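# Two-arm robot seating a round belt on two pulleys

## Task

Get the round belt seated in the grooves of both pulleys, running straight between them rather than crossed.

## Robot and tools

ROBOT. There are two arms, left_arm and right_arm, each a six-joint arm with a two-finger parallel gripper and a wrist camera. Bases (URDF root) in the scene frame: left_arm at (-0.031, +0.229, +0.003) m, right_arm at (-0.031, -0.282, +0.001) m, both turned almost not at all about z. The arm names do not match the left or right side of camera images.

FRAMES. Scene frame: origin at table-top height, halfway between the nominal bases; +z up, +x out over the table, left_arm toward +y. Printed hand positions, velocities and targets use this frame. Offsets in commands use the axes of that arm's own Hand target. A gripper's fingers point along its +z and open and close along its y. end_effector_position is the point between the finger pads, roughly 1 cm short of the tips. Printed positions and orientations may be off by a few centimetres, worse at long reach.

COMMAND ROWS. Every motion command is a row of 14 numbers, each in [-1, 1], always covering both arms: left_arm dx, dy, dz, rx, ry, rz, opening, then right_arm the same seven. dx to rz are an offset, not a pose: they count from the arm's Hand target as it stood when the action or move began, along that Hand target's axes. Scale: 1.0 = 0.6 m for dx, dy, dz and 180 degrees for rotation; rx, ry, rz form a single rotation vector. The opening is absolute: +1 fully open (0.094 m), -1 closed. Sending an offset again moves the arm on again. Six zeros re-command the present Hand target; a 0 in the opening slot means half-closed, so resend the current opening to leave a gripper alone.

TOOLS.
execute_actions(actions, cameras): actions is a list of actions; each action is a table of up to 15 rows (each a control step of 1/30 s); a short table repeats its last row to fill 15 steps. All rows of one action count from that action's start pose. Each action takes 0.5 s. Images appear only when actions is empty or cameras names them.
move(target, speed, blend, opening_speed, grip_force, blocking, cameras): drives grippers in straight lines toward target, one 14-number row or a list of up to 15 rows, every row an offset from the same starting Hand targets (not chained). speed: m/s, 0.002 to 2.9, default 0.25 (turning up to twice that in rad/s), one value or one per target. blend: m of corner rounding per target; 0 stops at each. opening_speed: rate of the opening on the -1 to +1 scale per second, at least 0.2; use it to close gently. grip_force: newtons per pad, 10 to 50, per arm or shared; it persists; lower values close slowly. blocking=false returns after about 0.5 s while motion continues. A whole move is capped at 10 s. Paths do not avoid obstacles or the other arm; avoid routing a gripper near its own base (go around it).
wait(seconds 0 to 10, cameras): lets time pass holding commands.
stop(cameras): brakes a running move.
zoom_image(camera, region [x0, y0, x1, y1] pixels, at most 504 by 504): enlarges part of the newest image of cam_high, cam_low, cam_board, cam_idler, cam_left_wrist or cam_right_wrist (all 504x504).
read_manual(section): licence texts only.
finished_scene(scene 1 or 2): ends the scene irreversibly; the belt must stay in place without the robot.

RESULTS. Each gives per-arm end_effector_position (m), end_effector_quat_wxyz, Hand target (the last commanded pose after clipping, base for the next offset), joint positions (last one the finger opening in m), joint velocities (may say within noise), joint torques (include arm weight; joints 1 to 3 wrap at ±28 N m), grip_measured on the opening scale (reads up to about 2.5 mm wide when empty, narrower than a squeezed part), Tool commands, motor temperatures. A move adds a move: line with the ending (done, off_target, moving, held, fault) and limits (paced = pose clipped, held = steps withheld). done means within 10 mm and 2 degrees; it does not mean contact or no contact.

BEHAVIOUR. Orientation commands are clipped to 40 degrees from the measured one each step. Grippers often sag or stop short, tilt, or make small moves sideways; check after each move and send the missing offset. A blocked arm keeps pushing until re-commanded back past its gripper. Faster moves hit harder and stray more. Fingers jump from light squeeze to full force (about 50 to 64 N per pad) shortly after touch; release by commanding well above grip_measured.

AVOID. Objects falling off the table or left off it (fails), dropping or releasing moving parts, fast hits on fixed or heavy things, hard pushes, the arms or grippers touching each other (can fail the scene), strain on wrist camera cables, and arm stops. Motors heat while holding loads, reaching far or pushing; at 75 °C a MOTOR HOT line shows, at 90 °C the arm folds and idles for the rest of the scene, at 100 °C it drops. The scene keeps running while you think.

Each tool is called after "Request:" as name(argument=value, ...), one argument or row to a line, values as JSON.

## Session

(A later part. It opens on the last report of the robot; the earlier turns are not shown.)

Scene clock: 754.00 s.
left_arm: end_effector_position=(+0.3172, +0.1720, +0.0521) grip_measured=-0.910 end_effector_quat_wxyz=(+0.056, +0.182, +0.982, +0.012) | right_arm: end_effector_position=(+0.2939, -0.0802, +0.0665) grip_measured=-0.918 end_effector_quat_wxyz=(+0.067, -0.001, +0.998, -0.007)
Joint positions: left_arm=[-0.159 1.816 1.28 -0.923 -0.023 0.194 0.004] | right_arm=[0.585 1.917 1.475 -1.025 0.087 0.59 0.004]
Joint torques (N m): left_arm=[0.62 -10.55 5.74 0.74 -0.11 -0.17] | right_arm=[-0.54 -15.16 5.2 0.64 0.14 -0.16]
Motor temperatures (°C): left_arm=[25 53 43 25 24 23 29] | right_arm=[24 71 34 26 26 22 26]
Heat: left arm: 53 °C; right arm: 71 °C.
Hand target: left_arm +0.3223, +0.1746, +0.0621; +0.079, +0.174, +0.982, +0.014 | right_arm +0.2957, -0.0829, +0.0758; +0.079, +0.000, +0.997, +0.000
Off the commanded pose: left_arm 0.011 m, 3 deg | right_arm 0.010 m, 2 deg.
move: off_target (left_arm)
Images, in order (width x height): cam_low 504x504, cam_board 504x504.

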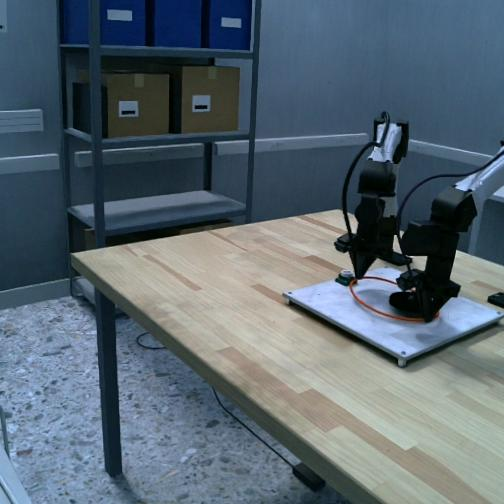

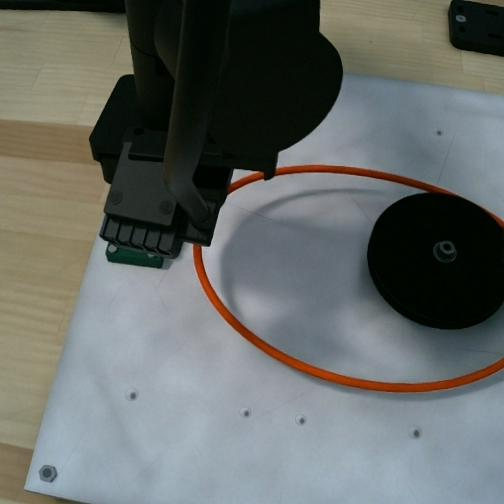

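Request:
move(
  target=[
    [0,0,-0.022,0,0,0,-1,0,0.0,0,0,0,0,-1],
    [-0.04,-0.01,-0.012,0,0,0.111,-1,0,-0.025,0,0,0,0,-1],
  ],
  speed=0.08,
  cameras=["cam_low","cam_board"],
)

Request:
zoom_image(
  camera="cam_low",
  region=[320, 230, 480, 350],
)

Request:
zoom_image(
  camera="cam_board",
  region=[344, 120, 504, 400],
)

Scene clock: 773.30 s.
left_arm: end_effector_position=(+0.3305, +0.1610, +0.0689) grip_measured=-0.910 end_effector_quat_wxyz=(+0.063, +0.334, +0.940, +0.019) | right_arm: end_effector_position=(+0.2934, -0.0900, +0.0661) grip_measured=-0.918 end_effector_quat_wxyz=(+0.065, -0.001, +0.998, +0.002)
Joint positions: left_arm=[-0.181 1.838 1.374 -0.976 -0.019 0.488 0.004] | right_arm=[0.554 1.888 1.435 -1.004 0.066 0.56 0.004]
Joint torques (N m): left_arm=[-0.25 -7.15 9.07 0.67 -0.19 0.1] | right_arm=[-0.95 -15.23 5.16 0.54 0.21 -0.18]
Motor temperatures (°C): left_arm=[25 55 42 26 24 23 29] | right_arm=[24 71 34 26 26 22 26]
Heat: left arm: 55 °C; right arm: 71 °C.
Hand target: left_arm +0.3412, +0.1608, +0.0724; +0.075, +0.341, +0.937, +0.027 | right_arm +0.2957, -0.0980, +0.0757; +0.079, +0.000, +0.997, +0.000
Off the commanded pose: left_arm 0.011 m, 2 deg | right_arm 0.013 m, 2 deg.
move: off_target (left_arm, right_arm)
Images, in order (width x height): cam_low 504x504, cam_board 504x504.

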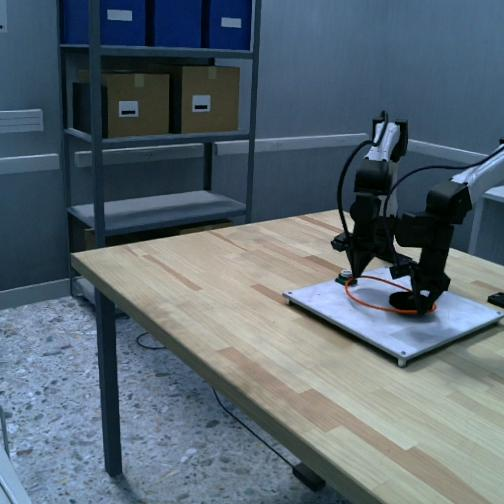

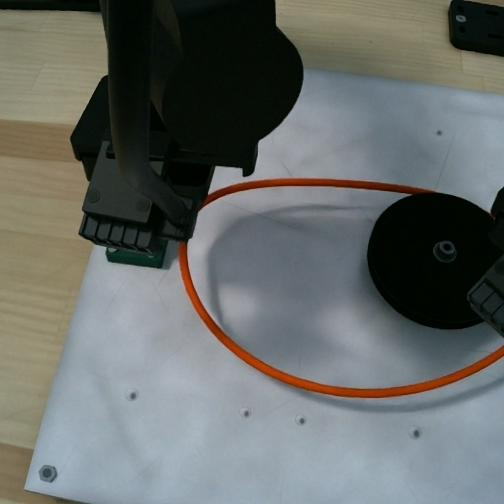

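Scaled by 3.150 from the camera's 504x504 image, which has a finer 720x720 frame.

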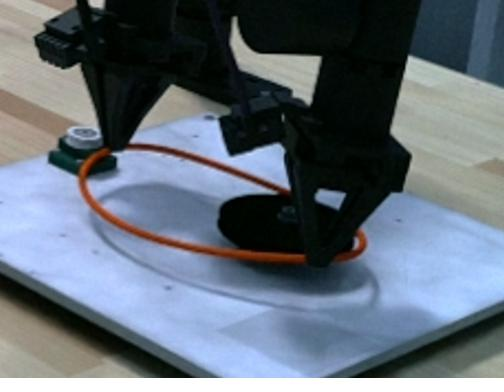

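Scaled by 1.800 from the camera's 504x504 image, which has a finer 720x720 frame.

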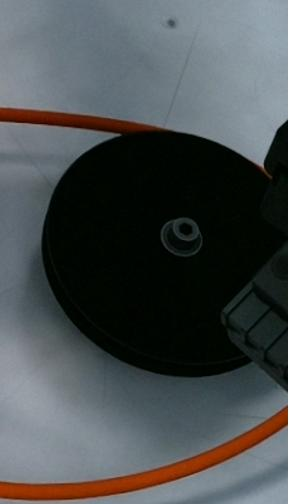

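Request:
move(
  target=[-0.008,-0.018,0.008,0,0,0,-1,0,-0.035,0,0,0,0,-1],
  speed=0.08,
  cameras=["cam_low","cam_board"],
)

Request:
zoom_image(
  camera="cam_low",
  region=[320, 230, 480, 350],
)

Request:
zoom_image(
  camera="cam_board",
  region=[344, 120, 504, 400],
)

Scene clock: 783.87 s.
left_arm: end_effector_position=(+0.3252, +0.1484, +0.0663) grip_measured=-0.910 end_effector_quat_wxyz=(+0.056, +0.344, +0.937, +0.015) | right_arm: end_effector_position=(+0.2934, -0.1060, +0.0676) grip_measured=-0.918 end_effector_quat_wxyz=(+0.065, -0.002, +0.998, +0.013)
Joint positions: left_arm=[-0.216 1.844 1.374 -0.985 -0.016 0.474 0.004] | right_arm=[0.506 1.846 1.385 -0.983 0.042 0.511 0.004]
Joint torques (N m): left_arm=[-0.01 -7.38 7.58 0.91 -0.27 -0.12] | right_arm=[-1.33 -14.39 5.14 0.6 0.41 -0.17]
Motor temperatures (°C): left_arm=[25 54 43 26 24 23 29] | right_arm=[24 69 34 26 26 22 26]
Heat: left arm: 54 °C; right arm: 69 °C.
Hand target: left_arm +0.3388, +0.1494, +0.0671; +0.075, +0.341, +0.937, +0.027 | right_arm +0.2958, -0.1190, +0.0758; +0.079, +0.000, +0.997, +0.000
Off the commanded pose: left_arm 0.014 m, 3 deg | right_arm 0.016 m, 2 deg.
move: off_target (left_arm, right_arm)
Images, in order (width x height): cam_low 504x504, cam_board 504x504.

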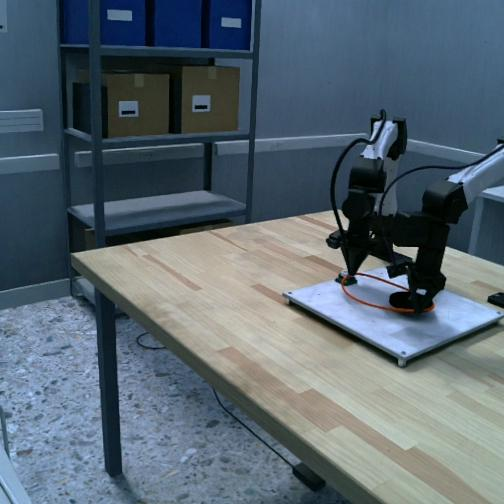

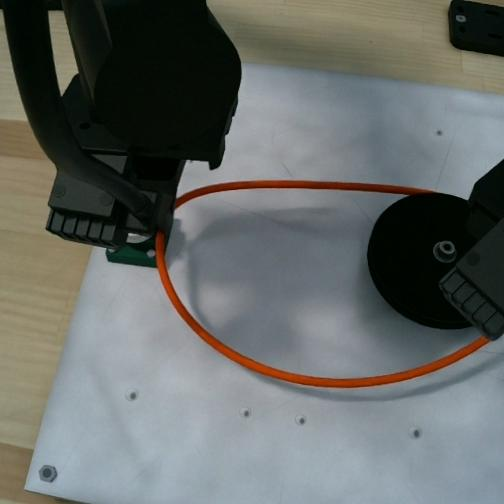

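Scaled by 3.150 from the camera's 504x504 image, which has a finer 720x720 frame.

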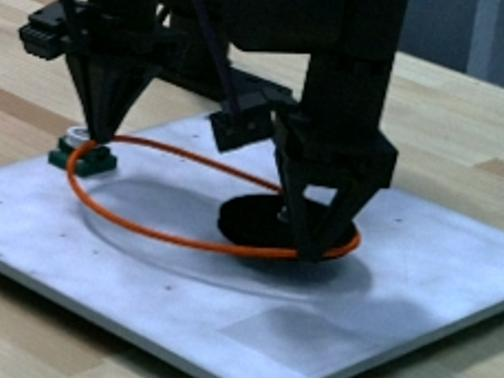

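Scaled by 1.800 from the camera's 504x504 image, which has a finer 720x720 frame.

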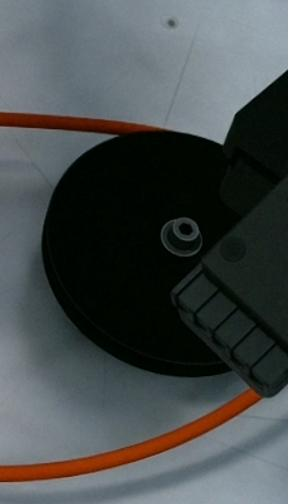

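Request:
move(
  target=[-0.0145,0.0187,0.0037,0,0,0,-1,0,0,0,0,0,0,-1],
  speed=0.08,
)

Request:
move(
  target=[0,0,0,0,0,0,-0.68,0,0,0,0,0,0,-1],
  opening_speed=0.4,
  cameras=["cam_low","cam_board","cam_left_wrist"],
)

Request:
zoom_image(
  camera="cam_low",
  region=[320, 230, 480, 350],
)

Scene clock: 794.33 s.
left_arm: end_effector_position=(+0.3290, +0.1487, +0.0620) grip_measured=-0.910 end_effector_quat_wxyz=(+0.042, +0.342, +0.939, +0.011) | right_arm: end_effector_position=(+0.2935, -0.1045, +0.0676) grip_measured=-0.918 end_effector_quat_wxyz=(+0.065, -0.002, +0.998, +0.017)
Joint positions: left_arm=[-0.21 1.888 1.417 -1.013 -0.011 0.474 0.004] | right_arm=[0.506 1.846 1.385 -0.98 0.035 0.51 0.004]
Joint torques (N m): left_arm=[1.1 -7.41 9.47 0.96 -0.3 0.07] | right_arm=[-1.46 -14.54 5.22 0.52 0.45 -0.19]
Motor temperatures (°C): left_arm=[25 53 43 26 24 23 29] | right_arm=[24 72 34 26 26 22 26]
Heat: left arm: 53 °C; right arm: 72 °C.
Hand target: left_arm +0.3528, +0.1524, +0.0672; +0.075, +0.341, +0.937, +0.027 | right_arm +0.2957, -0.1190, +0.0758; +0.079, +0.000, +0.997, +0.000
Off the commanded pose: left_arm 0.025 m, 4 deg | right_arm 0.017 m, 3 deg.
move: off_target (left_arm, right_arm)

Scene clock: 795.50 s.
left_arm: end_effector_position=(+0.3412, +0.1513, +0.0662) grip_measured=-0.682 end_effector_quat_wxyz=(+0.063, +0.339, +0.939, +0.020) | right_arm: end_effector_position=(+0.2948, -0.1069, +0.0676) grip_measured=-0.918 end_effector_quat_wxyz=(+0.066, -0.003, +0.998, +0.014)
Joint positions: left_arm=[-0.202 1.888 1.429 -0.982 -0.022 0.478 0.015] | right_arm=[0.501 1.846 1.385 -0.98 0.039 0.503 0.004]
Joint torques (N m): left_arm=[0.25 -7.21 8.5 0.76 -0.17 0.03] | right_arm=[-0.96 -14.54 5.2 0.57 0.42 -0.09]
Motor temperatures (°C): left_arm=[25 53 43 26 24 23 29] | right_arm=[24 72 34 26 26 22 26]
Heat: left arm: 53 °C; right arm: 72 °C.
Hand target: left_arm +0.3529, +0.1524, +0.0672; +0.075, +0.341, +0.937, +0.027 | right_arm +0.2957, -0.1190, +0.0758; +0.079, +0.000, +0.997, +0.000
Off the commanded pose: left_arm 0.012 m, 2 deg | right_arm 0.015 m, 2 deg.
move: off_target (left_arm, right_arm)
Images, in order (width x height): cam_low 504x504, cam_board 504x504, cam_left_wrist 504x504.

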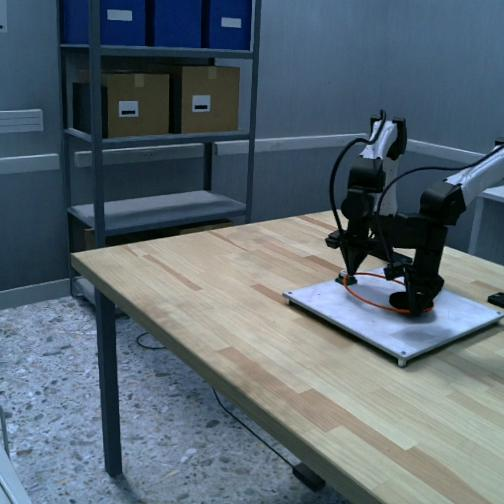

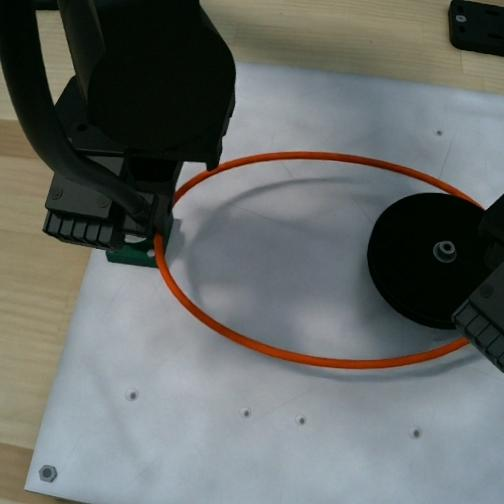

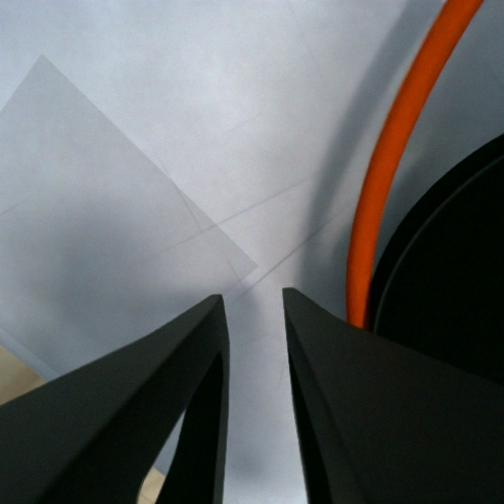

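Scaled by 3.150 from the camera's 504x504 image, which has a finer 720x720 frame.

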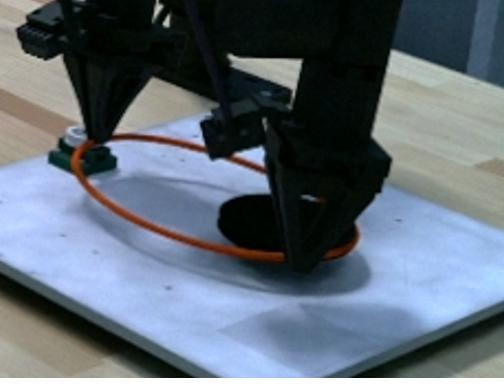

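Request:
zoom_image(
  camera="cam_low",
  region=[380, 270, 460, 340],
)

Request:
zoom_image(
  camera="cam_left_wrist",
  region=[280, 100, 504, 340],
)

Scaled by 6.300 from the camera's 504x504 image, which has a finer 720x720 frame.

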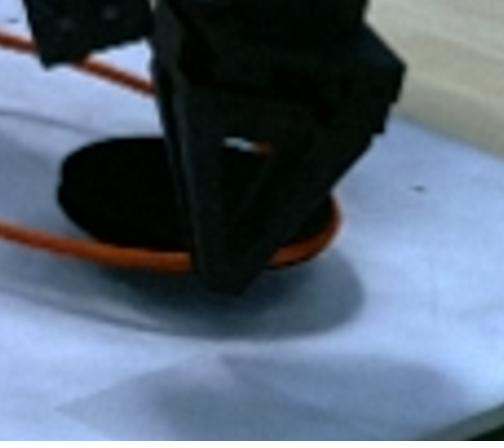

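Scaled by 2.100 from the camera's 504x504 image, which has a finer 720x720 frame.

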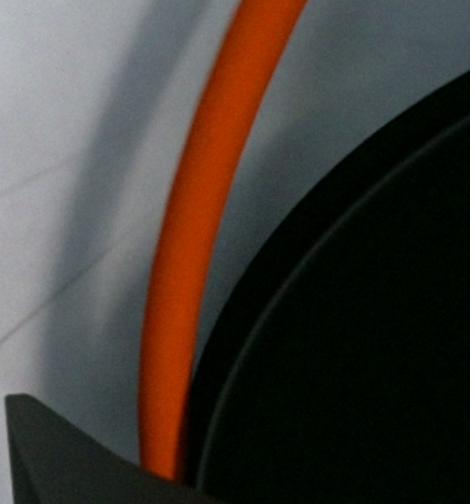

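Request:
move(
  target=[0,0,0,0,0,0,-0.68,0,-0.03,-0.003,0,0,0,-1],
  speed=0.05,
  cameras=["cam_low","cam_board","cam_left_wrist"],
)

Request:
zoom_image(
  camera="cam_low",
  region=[380, 270, 460, 340],
)

Request:
zoom_image(
  camera="cam_board",
  region=[344, 120, 504, 400],
)

Scene clock: 814.90 s.
left_arm: end_effector_position=(+0.3413, +0.1513, +0.0662) grip_measured=-0.682 end_effector_quat_wxyz=(+0.063, +0.339, +0.938, +0.020) | right_arm: end_effector_position=(+0.2950, -0.1258, +0.0700) grip_measured=-0.918 end_effector_quat_wxyz=(+0.067, -0.003, +0.998, +0.013)
Joint positions: left_arm=[-0.202 1.888 1.429 -0.982 -0.023 0.478 0.015] | right_arm=[0.454 1.811 1.349 -0.977 0.036 0.456 0.004]
Joint torques (N m): left_arm=[0.24 -7.23 8.54 0.77 -0.19 0.02] | right_arm=[-0.8 -14.08 5.24 0.56 0.35 -0.1]
Motor temperatures (°C): left_arm=[25 54 46 26 24 23 28] | right_arm=[24 73 34 26 26 22 26]
Heat: left arm: 54 °C; right arm: 73 °C.
Hand target: left_arm +0.3529, +0.1524, +0.0672; +0.075, +0.341, +0.937, +0.027 | right_arm +0.2954, -0.1370, +0.0775; +0.079, +0.000, +0.997, +0.000
Off the commanded pose: left_arm 0.012 m, 2 deg | right_arm 0.013 m, 2 deg.
move: off_target (left_arm, right_arm)
Images, in order (width x height): cam_low 504x504, cam_board 504x504, cam_left_wrist 504x504.

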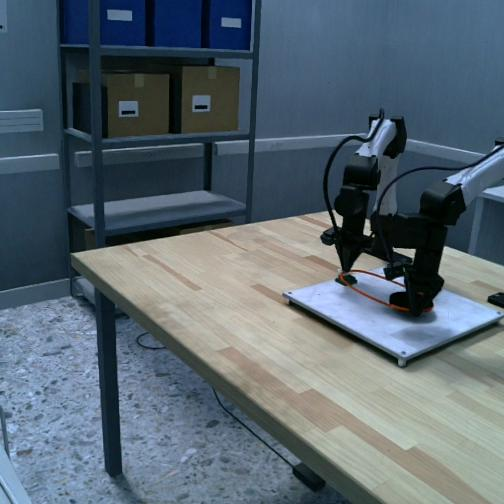

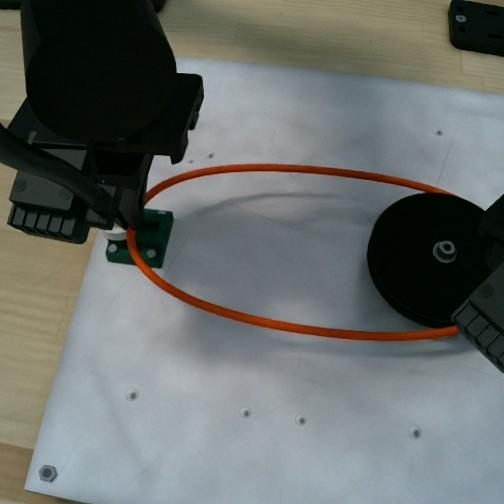

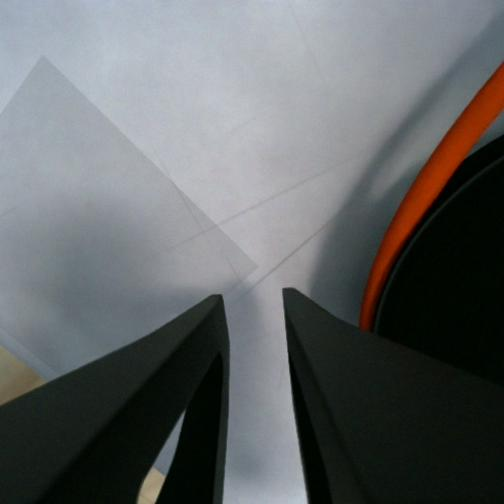

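Scaled by 6.300 from the camera's 504x504 image, which has a finer 720x720 frame.

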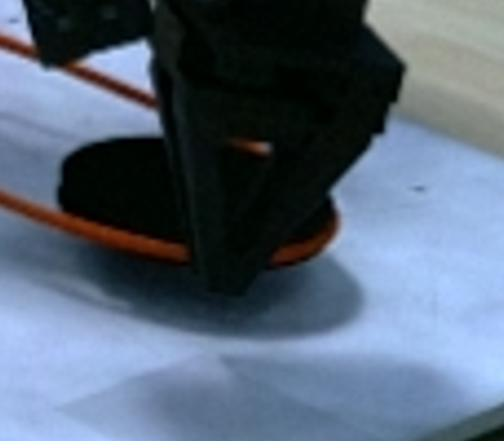

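Scaled by 1.800 from the camera's 504x504 image, which has a finer 720x720 frame.

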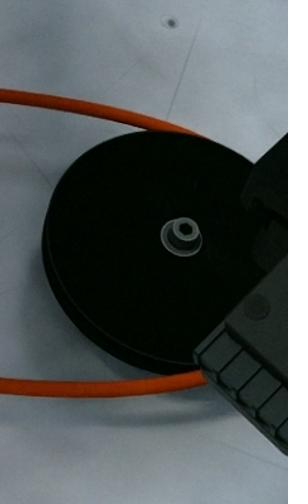

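Request:
move(
  target=[0,0.05,-0.13,0,0,0,-0.68,0.008,-0.05,0,0,0,0,-1],
  speed=0.08,
  cameras=["cam_low","cam_board","cam_idler"],
)

Request:
zoom_image(
  camera="cam_low",
  region=[320, 230, 480, 350],
)

Request:
zoom_image(
  camera="cam_board",
  region=[344, 120, 504, 400],
)

Scene clock: 826.23 s.
left_arm: end_effector_position=(+0.3574, +0.1740, +0.1444) grip_measured=-0.682 end_effector_quat_wxyz=(+0.075, +0.338, +0.938, +0.026) | right_arm: end_effector_position=(+0.2920, -0.1378, +0.0720) grip_measured=-0.918 end_effector_quat_wxyz=(+0.072, -0.015, +0.996, +0.045)
Joint positions: left_arm=[-0.136 1.888 1.737 -1.261 -0.023 0.543 0.015] | right_arm=[0.396 1.75 1.278 -0.932 -0.027 0.38 0.004]
Joint torques (N m): left_arm=[0.24 -7.98 8.61 0.51 -0.08 0.03] | right_arm=[-2.51 -13.37 4.82 0.41 0.87 -0.14]
Motor temperatures (°C): left_arm=[25 54 46 26 24 23 28] | right_arm=[24 72 33 26 26 22 26]
Heat: left arm: 54 °C; right arm: 72 °C.
Hand target: left_arm +0.3595, +0.1754, +0.1472; +0.075, +0.341, +0.937, +0.027 | right_arm +0.2907, -0.1670, +0.0768; +0.079, +0.000, +0.997, +0.000
Off the commanded pose: left_arm 0.004 m, 0 deg | right_arm 0.030 m, 5 deg.
move: off_target (right_arm)
Images, in order (width x height): cam_low 504x504, cam_board 504x504, cam_idler 504x504.

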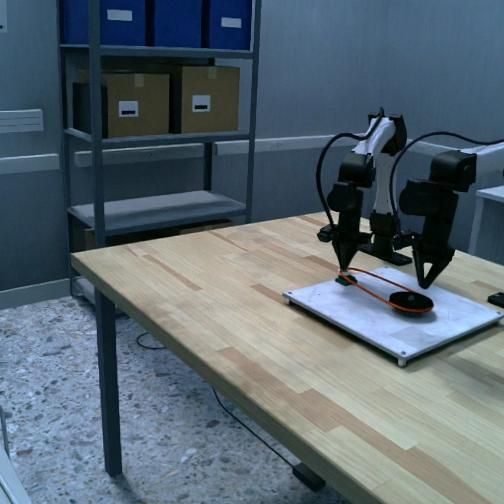

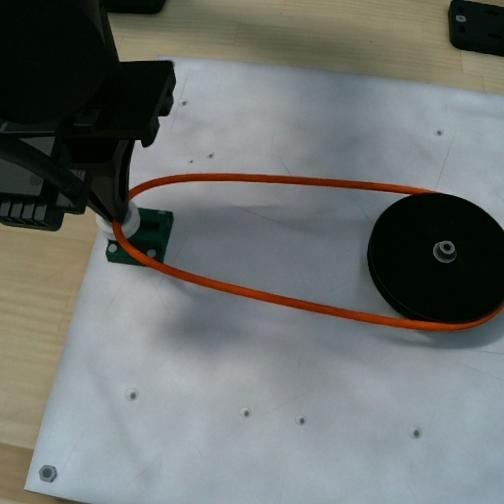

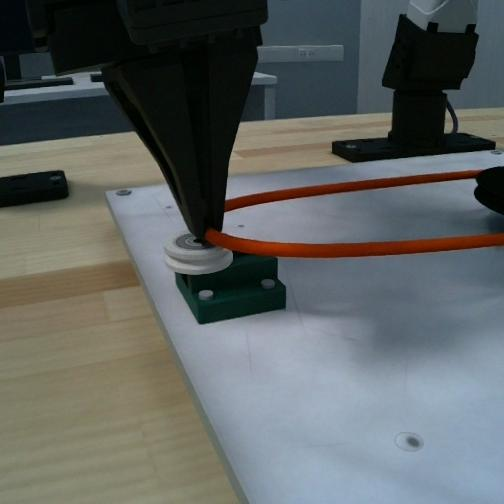

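Scaled by 3.150 from the camera's 504x504 image, which has a finer 720x720 frame.

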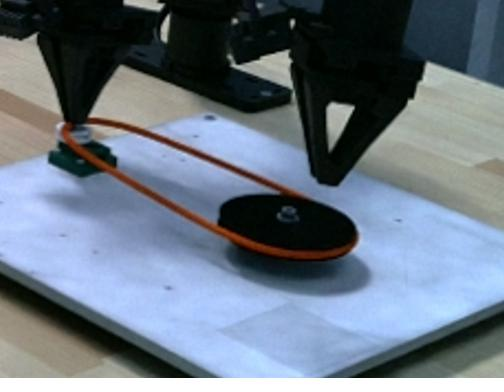

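Scaled by 1.800 from the camera's 504x504 image, which has a finer 720x720 frame.

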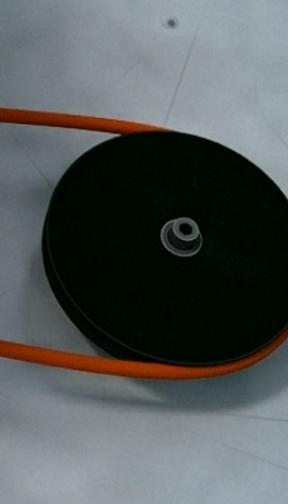

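Request:
move(
  target=[0,0,0,0,0,0,-0.68,0,0.05,-0.02,0,0,0,-1],
  speed=0.06,
  cameras=["cam_low","cam_idler"],
)

Request:
zoom_image(
  camera="cam_idler",
  region=[130, 150, 330, 330],
)

Scene clock: 840.67 s.
left_arm: end_effector_position=(+0.3574, +0.1740, +0.1443) grip_measured=-0.682 end_effector_quat_wxyz=(+0.075, +0.338, +0.938, +0.026) | right_arm: end_effector_position=(+0.2857, -0.1282, +0.0819) grip_measured=-0.918 end_effector_quat_wxyz=(+0.072, -0.007, +0.997, +0.024)
Joint positions: left_arm=[-0.136 1.888 1.737 -1.262 -0.023 0.543 0.015] | right_arm=[0.452 1.75 1.321 -0.99 0.021 0.447 0.004]
Joint torques (N m): left_arm=[0.35 -7.94 8.58 0.53 -0.08 0.02] | right_arm=[-0.13 -10.43 8.65 0.41 0.52 0.02]
Motor temperatures (°C): left_arm=[25 55 47 26 24 23 28] | right_arm=[24 72 34 26 27 22 26]
Heat: left arm: 55 °C; right arm: 72 °C.
Hand target: left_arm +0.3595, +0.1754, +0.1472; +0.075, +0.341, +0.937, +0.027 | right_arm +0.2889, -0.1370, +0.0886; +0.079, +0.000, +0.997, +0.000
Off the commanded pose: left_arm 0.004 m, 0 deg | right_arm 0.012 m, 3 deg.
move: off_target (right_arm)
Images, in order (width x height): cam_low 504x504, cam_idler 504x504.

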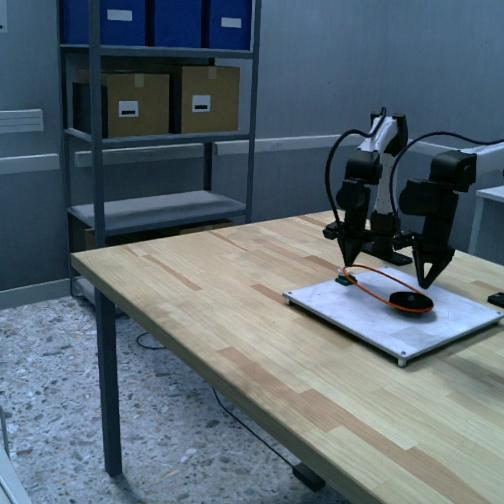

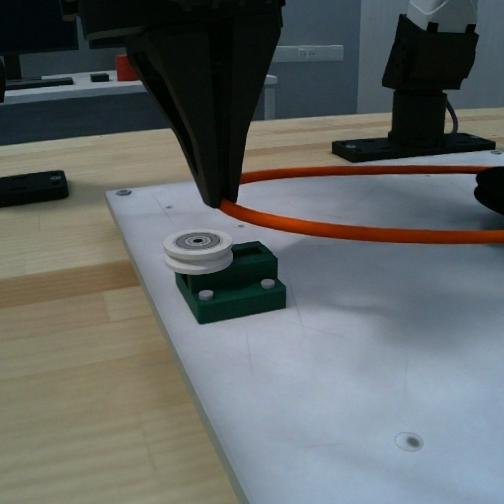

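Scaled by 2.520 from the camera's 504x504 image, which has a finer 720x720 frame.

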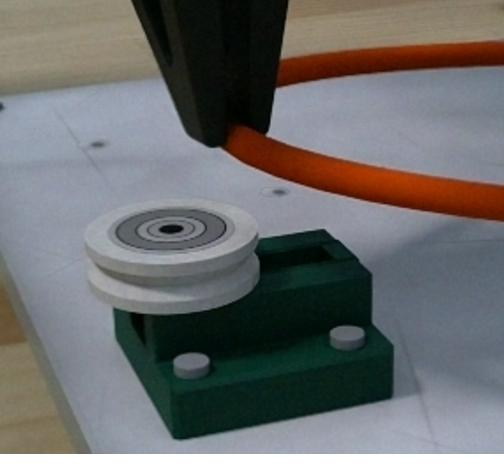

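Request:
move(
  target=[0,0,0,0,0,0,-0.68,-0.003,-0.13,0.0,0,0,0,-1],
  speed=0.08,
  cameras=["cam_low","cam_idler"],
)

Request:
zoom_image(
  camera="cam_idler",
  region=[130, 150, 330, 330],
)

Scene clock: 860.03 s.
left_arm: end_effector_position=(+0.3574, +0.1740, +0.1443) grip_measured=-0.682 end_effector_quat_wxyz=(+0.075, +0.338, +0.938, +0.026) | right_arm: end_effector_position=(+0.2920, -0.1446, +0.0901) grip_measured=-0.918 end_effector_quat_wxyz=(+0.072, -0.042, +0.989, +0.122)
Joint positions: left_arm=[-0.136 1.888 1.737 -1.262 -0.023 0.543 0.015] | right_arm=[0.294 1.69 1.261 -0.935 -0.198 0.242 0.004]
Joint torques (N m): left_arm=[0.23 -7.94 8.64 0.53 -0.08 0.01] | right_arm=[-5.52 -13.57 5.08 0.03 2.2 -0.17]
Motor temperatures (°C): left_arm=[25 55 48 25 24 23 27] | right_arm=[24 67 34 25 27 22 27]
Heat: left arm: 55 °C; right arm: 67 °C.
Hand target: left_arm +0.3595, +0.1754, +0.1472; +0.075, +0.341, +0.937, +0.027 | right_arm +0.2906, -0.2150, +0.0890; +0.079, +0.000, +0.997, +0.000
Off the commanded pose: left_arm 0.004 m, 0 deg | right_arm 0.070 m, 15 deg.
move: off_target (right_arm)
Images, in order (width x height): cam_low 504x504, cam_idler 504x504.

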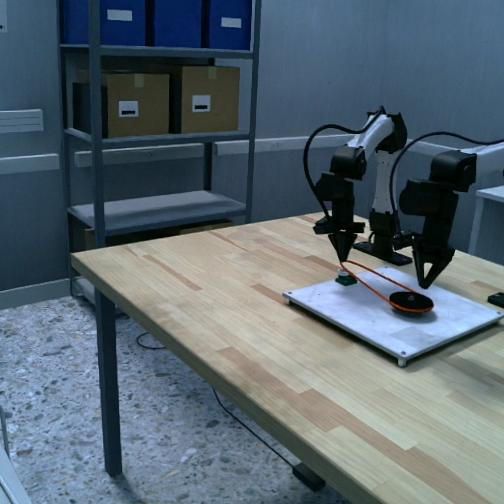

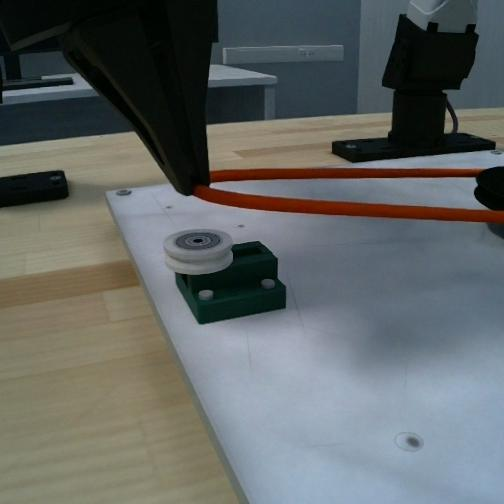

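Scaled by 2.520 from the camera's 504x504 image, which has a finer 720x720 frame.

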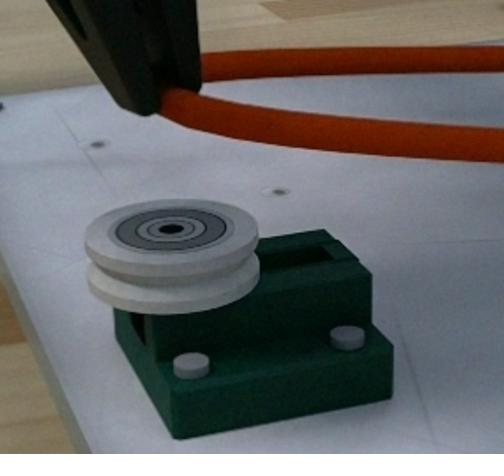

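Request:
move(
  target=[
    [0,0,0,0,0,0,-0.68,0,0.208,0.0205,0,0,0,-1],
    [0,0,0,0,0,0,-0.68,0.008,0.275,0.08,0,0,0,-1],
  ],
  speed=0.08,
  blend=[0.01,0],
  cameras=["cam_low","cam_board"],
)

Request:
zoom_image(
  camera="cam_low",
  region=[320, 230, 480, 350],
)

Scene clock: 881.57 s.
left_arm: end_effector_position=(+0.3574, +0.1740, +0.1443) grip_measured=-0.682 end_effector_quat_wxyz=(+0.075, +0.338, +0.938, +0.026) | right_arm: end_effector_position=(+0.2848, -0.0579, +0.0412) grip_measured=-0.918 end_effector_quat_wxyz=(+0.066, -0.003, +0.998, -0.006)
Joint positions: left_arm=[-0.136 1.888 1.737 -1.262 -0.023 0.543 0.015] | right_arm=[0.647 1.963 1.436 -0.946 0.091 0.649 0.004]
Joint torques (N m): left_arm=[0.24 -7.95 8.58 0.52 -0.1 0.02] | right_arm=[0.49 -10.61 8.2 0.85 0.14 0.04]
Motor temperatures (°C): left_arm=[25 56 48 25 24 23 27] | right_arm=[26 66 34 25 31 22 27]
Heat: left arm: 56 °C; right arm: 66 °C.
Hand target: left_arm +0.3595, +0.1754, +0.1472; +0.075, +0.341, +0.937, +0.027 | right_arm +0.2934, -0.0501, +0.0406; +0.079, +0.000, +0.997, +0.000
Off the commanded pose: left_arm 0.004 m, 0 deg | right_arm 0.012 m, 2 deg.
move: off_target (right_arm)
Images, in order (width x height): cam_low 504x504, cam_board 504x504.

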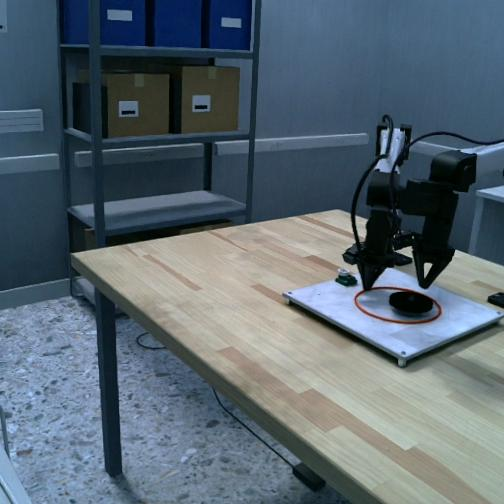

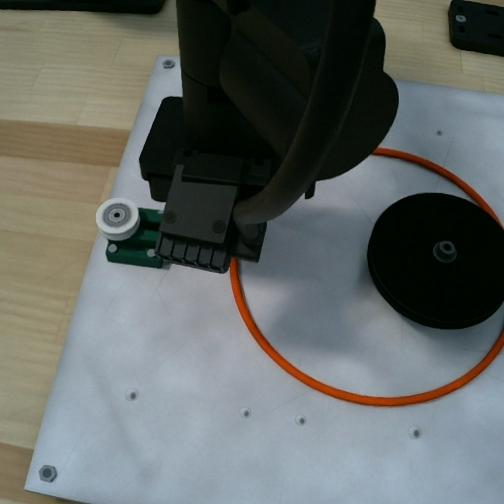

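Scaled by 3.150 from the camera's 504x504 image, which has a finer 720x720 frame.

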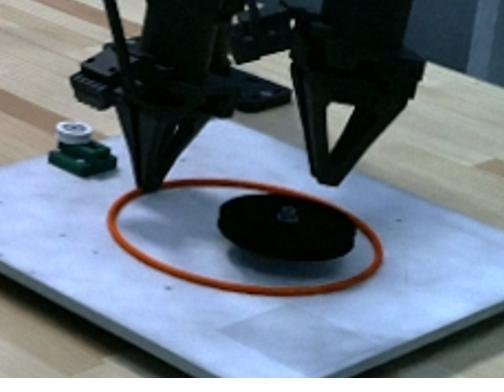

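Request:
move(
  target=[
    [0,0,0,0,0,0,-0.68,0,0,0,0,0,0,-0.6],
    [0,0,0,0,0,0,-0.68,-0.016,0,-0.0987,0,0,0,-0.6],
    [0,0,0,0,0,0,-0.68,-0.017,-0.208,-0.0987,0,0,0,-1],
  ],
  speed=0.15,
  cameras=["cam_low","cam_right_wrist"],
)

Scene clock: 902.93 s.
left_arm: end_effector_position=(+0.3574, +0.1740, +0.1443) grip_measured=-0.682 end_effector_quat_wxyz=(+0.075, +0.338, +0.938, +0.026) | right_arm: end_effector_position=(+0.2926, -0.1768, +0.0941) grip_measured=-0.988 end_effector_quat_wxyz=(+0.064, +0.003, +0.998, -0.011)
Joint positions: left_arm=[-0.136 1.888 1.737 -1.262 -0.023 0.543 0.015] | right_arm=[0.336 1.731 1.351 -1.077 0.064 0.35 0.001]
Joint torques (N m): left_arm=[0.2 -7.92 8.61 0.5 -0.07 0.03] | right_arm=[0.27 -12.89 5.24 0.77 -0.05 -0.11]
Motor temperatures (°C): left_arm=[25 56 48 25 24 23 27] | right_arm=[25 65 36 26 28 22 26]
Heat: left arm: 56 °C; right arm: 65 °C.
Hand target: left_arm +0.3595, +0.1754, +0.1472; +0.075, +0.341, +0.937, +0.027 | right_arm +0.2942, -0.1747, +0.1008; +0.079, +0.000, +0.997, +0.000
Off the commanded pose: left_arm 0.004 m, 0 deg | right_arm 0.007 m, 2 deg.
move: done
Images, in order (width x height): cam_low 504x504, cam_right_wrist 504x504.

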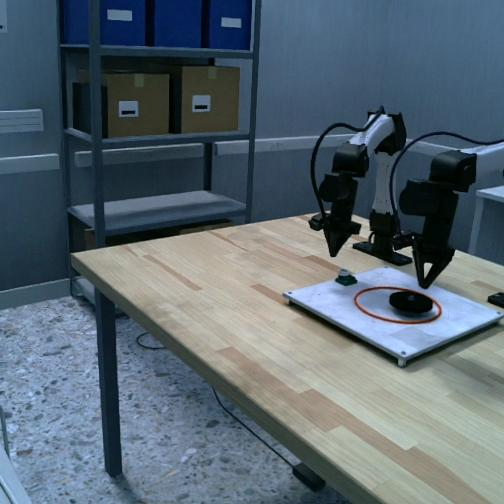

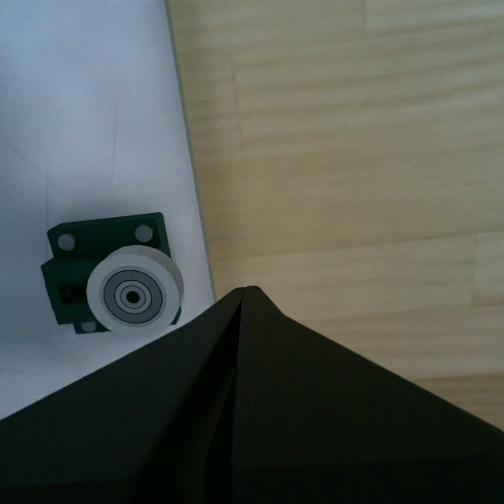

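Request:
move(
  target=[
    [0,0,0,0,0,0,-0.68,0.0117,0,0.072,0,0,0,-1],
    [0,0,0,0,0,0,-0.68,0.0117,0.07,0.072,0,0,0,-1],
  ],
  speed=[0.12,0.04],
  cameras=["cam_idler","cam_right_wrist"],
)

Request:
zoom_image(
  camera="cam_idler",
  region=[130, 150, 330, 330],
)

Scene clock: 912.40 s.
left_arm: end_effector_position=(+0.3574, +0.1740, +0.1443) grip_measured=-0.682 end_effector_quat_wxyz=(+0.075, +0.338, +0.938, +0.026) | right_arm: end_effector_position=(+0.2862, -0.1490, +0.0514) grip_measured=-0.988 end_effector_quat_wxyz=(+0.067, +0.003, +0.997, -0.023)
Joint positions: left_arm=[-0.136 1.888 1.737 -1.262 -0.023 0.543 0.015] | right_arm=[0.437 1.791 1.248 -0.926 0.1 0.449 0.001]
Joint torques (N m): left_arm=[0.18 -7.88 8.62 0.52 -0.07 0.02] | right_arm=[1.58 -9.72 8.87 0.77 -0.28 0.06]
Motor temperatures (°C): left_arm=[25 56 49 25 24 23 27] | right_arm=[25 64 36 26 28 22 26]
Heat: left arm: 56 °C; right arm: 64 °C.
Hand target: left_arm +0.3595, +0.1754, +0.1472; +0.075, +0.341, +0.937, +0.027 | right_arm +0.2941, -0.1328, +0.0570; +0.079, +0.000, +0.997, +0.000
Off the commanded pose: left_arm 0.004 m, 0 deg | right_arm 0.019 m, 3 deg.
move: off_target (right_arm)
Images, in order (width x height): cam_idler 504x504, cam_right_wrist 504x504.

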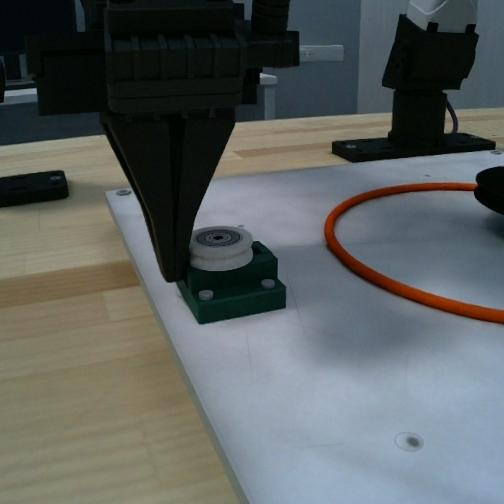

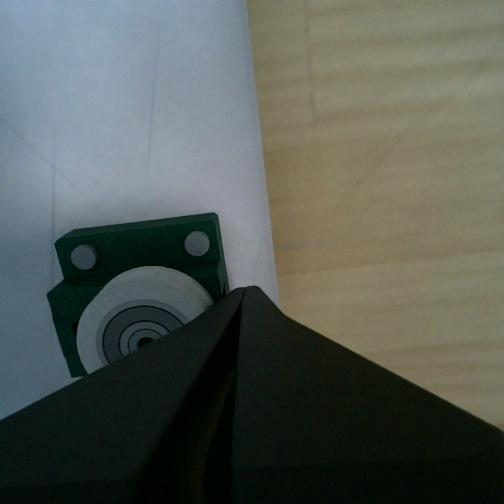

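Scaled by 2.520 from the camera's 504x504 image, which has a finer 720x720 frame.

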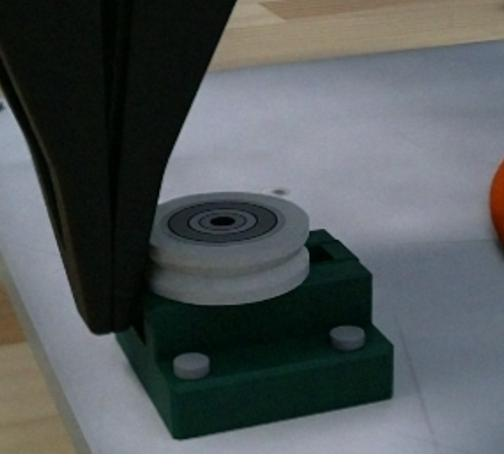

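Request:
move(
  target=[
    [0,0,0,0,0,0,-0.68,0,-0.035,0,0,0,0,-1],
    [0,0,0,0,0,0,-0.68,-0.003,-0.035,-0.022,0,0,0,-1],
    [0,0,0,0,0,0,-0.68,-0.003,0.02,-0.016,0,0,0,-1],
  ],
  speed=[0.12,0.1,0.04],
  cameras=["cam_idler","cam_right_wrist"],
)

Request:
zoom_image(
  camera="cam_idler",
  region=[130, 150, 330, 330],
)

Scene clock: 924.90 s.
left_arm: end_effector_position=(+0.3574, +0.1740, +0.1443) grip_measured=-0.682 end_effector_quat_wxyz=(+0.075, +0.338, +0.938, +0.026) | right_arm: end_effector_position=(+0.2879, -0.1307, +0.0622) grip_measured=-0.988 end_effector_quat_wxyz=(+0.070, +0.001, +0.997, -0.011)
Joint positions: left_arm=[-0.136 1.888 1.737 -1.262 -0.023 0.543 0.015] | right_arm=[0.474 1.802 1.307 -0.961 0.084 0.482 0.001]
Joint torques (N m): left_arm=[0.25 -7.91 8.65 0.51 -0.08 0.03] | right_arm=[1.2 -9.88 8.79 0.68 -0.07 0.02]
Motor temperatures (°C): left_arm=[25 56 49 25 24 23 27] | right_arm=[25 62 36 26 27 22 26]
Heat: left arm: 56 °C; right arm: 62 °C.
Hand target: left_arm +0.3595, +0.1754, +0.1472; +0.075, +0.341, +0.937, +0.027 | right_arm +0.2943, -0.1208, +0.0669; +0.079, +0.000, +0.997, +0.000
Off the commanded pose: left_arm 0.004 m, 0 deg | right_arm 0.013 m, 2 deg.
move: off_target (right_arm)
Images, in order (width x height): cam_idler 504x504, cam_right_wrist 504x504.

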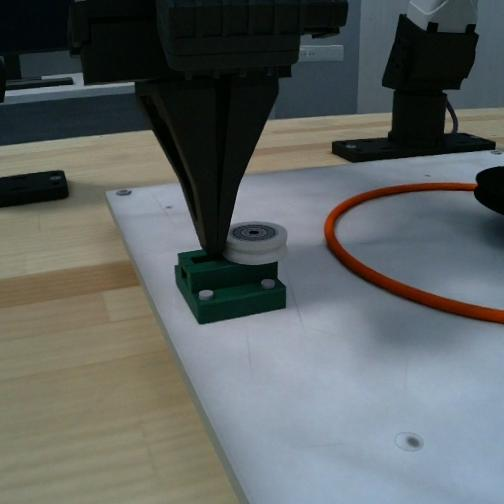

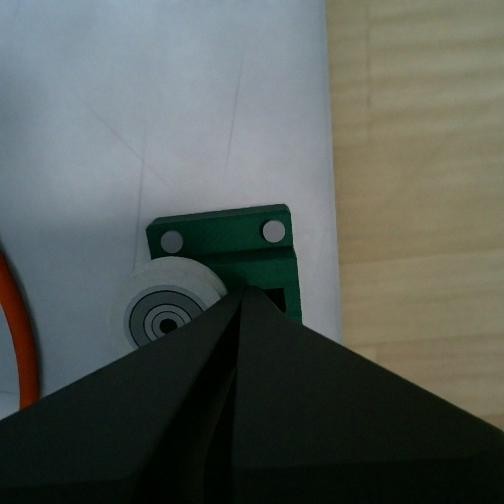

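Scaled by 2.520 from the camera's 504x504 image, which has a finer 720x720 frame.

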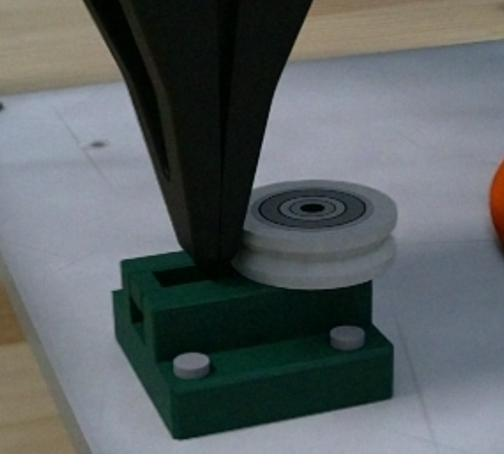

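Request:
move(
  target=[
    [0,0,0,0,0,0,-0.68,0,-0.025,0,0,0,0,-1],
    [0,0,0,0,0,0,-0.68,-0.012,-0.025,-0.074,0,0,0,-0.3],
    [0,0,0,0,0,0,-0.68,-0.012,0.108,-0.074,0,0,0,-0.3],
    [0,0,0,0,0,0,-0.68,0.008,0.108,0.0494,0,0,0,-0.3],
  ],
  speed=0.12,
  blend=[0.003,0,0,0],
  cameras=["cam_right_wrist","cam_left_wrist","cam_low"],
)

Request:
zoom_image(
  camera="cam_low",
  region=[320, 230, 480, 350],
)

Scene clock: 946.37 s.
left_arm: end_effector_position=(+0.3574, +0.1740, +0.1443) grip_measured=-0.682 end_effector_quat_wxyz=(+0.075, +0.338, +0.938, +0.026) | right_arm: end_effector_position=(+0.2932, -0.0552, +0.0415) grip_measured=-0.301 end_effector_quat_wxyz=(+0.076, -0.003, +0.997, +0.004)
Joint positions: left_arm=[-0.136 1.888 1.737 -1.262 -0.023 0.543 0.015] | right_arm=[0.637 1.969 1.443 -0.918 0.085 0.636 0.033]
Joint torques (N m): left_arm=[0.25 -7.95 8.61 0.52 -0.08 0.02] | right_arm=[0.17 -11.84 4.77 0.81 0.14 0.03]
Motor temperatures (°C): left_arm=[25 56 49 25 24 23 27] | right_arm=[24 61 38 26 27 22 26]
Heat: left arm: 56 °C; right arm: 61 °C.
Hand target: left_arm +0.3595, +0.1754, +0.1472; +0.075, +0.341, +0.937, +0.027 | right_arm +0.2942, -0.0560, +0.0367; +0.079, +0.000, +0.997, +0.000
Off the commanded pose: left_arm 0.004 m, 0 deg | right_arm 0.005 m, 1 deg.
move: done; target 2's new opening was sent with right_arm's hand 0.014 m and 2 deg from that target
Images, in order (width x height): cam_low 504x504, cam_left_wrist 504x504, cam_right_wrist 504x504.

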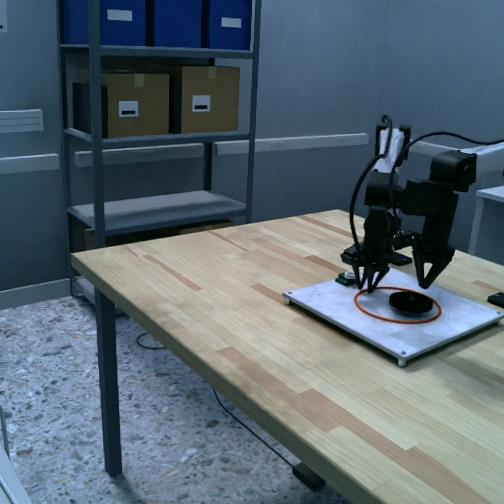

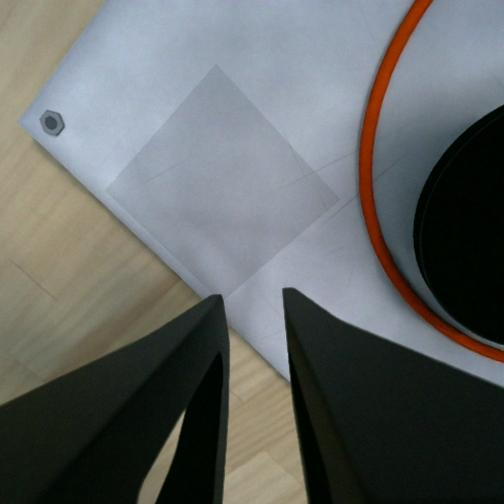

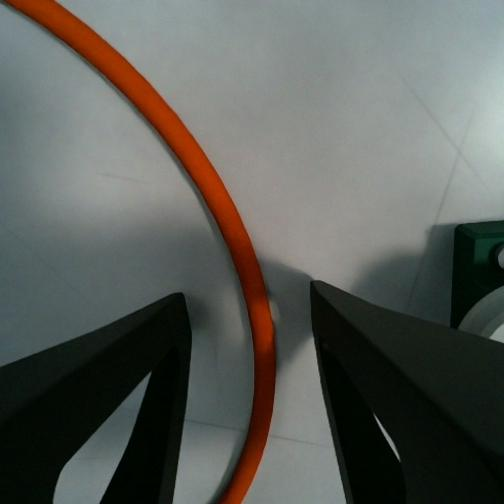

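Scaled by 3.150 from the camera's 504x504 image, which has a finer 720x720 frame.

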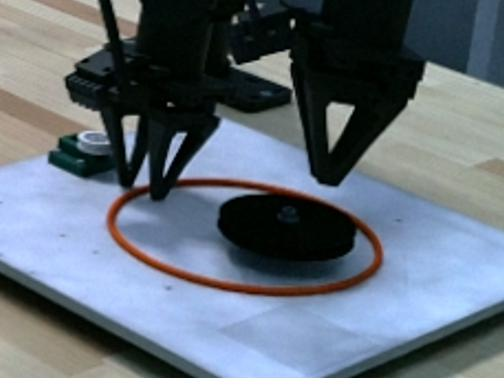

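Request:
move(
  target=[
    [0,0,0,0,0,0,-0.5,0,0,0,0,0,0,-1],
    [0,0,0,0,0,0,-0.5,0,0.025,-0.008,0,0,0,-1],
  ],
  speed=0.08,
  cameras=["cam_left_wrist","cam_low"],
)

Request:
zoom_image(
  camera="cam_low",
  region=[320, 230, 480, 350],
)

Scene clock: 955.47 s.
left_arm: end_effector_position=(+0.3573, +0.1740, +0.1443) grip_measured=-0.502 end_effector_quat_wxyz=(+0.075, +0.338, +0.938, +0.026) | right_arm: end_effector_position=(+0.2920, -0.0449, +0.0415) grip_measured=-0.919 end_effector_quat_wxyz=(+0.079, -0.002, +0.997, +0.001)
Joint positions: left_arm=[-0.136 1.888 1.737 -1.262 -0.023 0.543 0.023] | right_arm=[0.665 1.987 1.468 -0.925 0.097 0.666 0.004]
Joint torques (N m): left_arm=[0.23 -7.98 8.61 0.53 -0.07 0.03] | right_arm=[0.66 -11.28 8.2 0.57 0.12 -0.01]
Motor temperatures (°C): left_arm=[25 56 49 25 24 23 27] | right_arm=[24 63 37 26 27 22 26]
Heat: left arm: 56 °C; right arm: 63 °C.
Hand target: left_arm +0.3594, +0.1754, +0.1472; +0.075, +0.341, +0.937, +0.027 | right_arm +0.2935, -0.0411, +0.0415; +0.079, +0.000, +0.997, +0.000
Off the commanded pose: left_arm 0.004 m, 0 deg | right_arm 0.004 m, 0 deg.
move: done
Images, in order (width x height): cam_low 504x504, cam_left_wrist 504x504.

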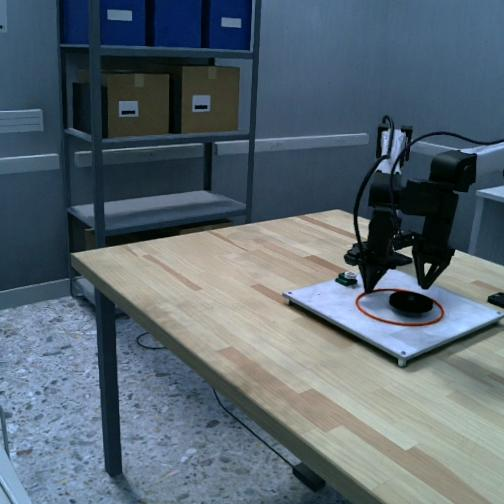

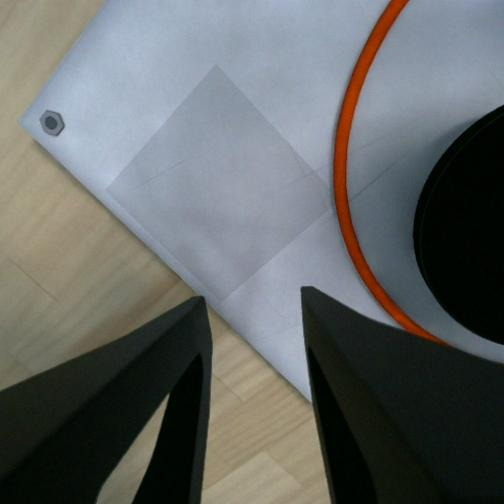

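Scaled by 3.150 from the camera's 504x504 image, which has a finer 720x720 frame.

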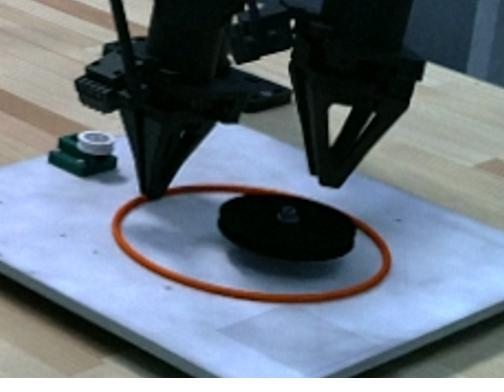

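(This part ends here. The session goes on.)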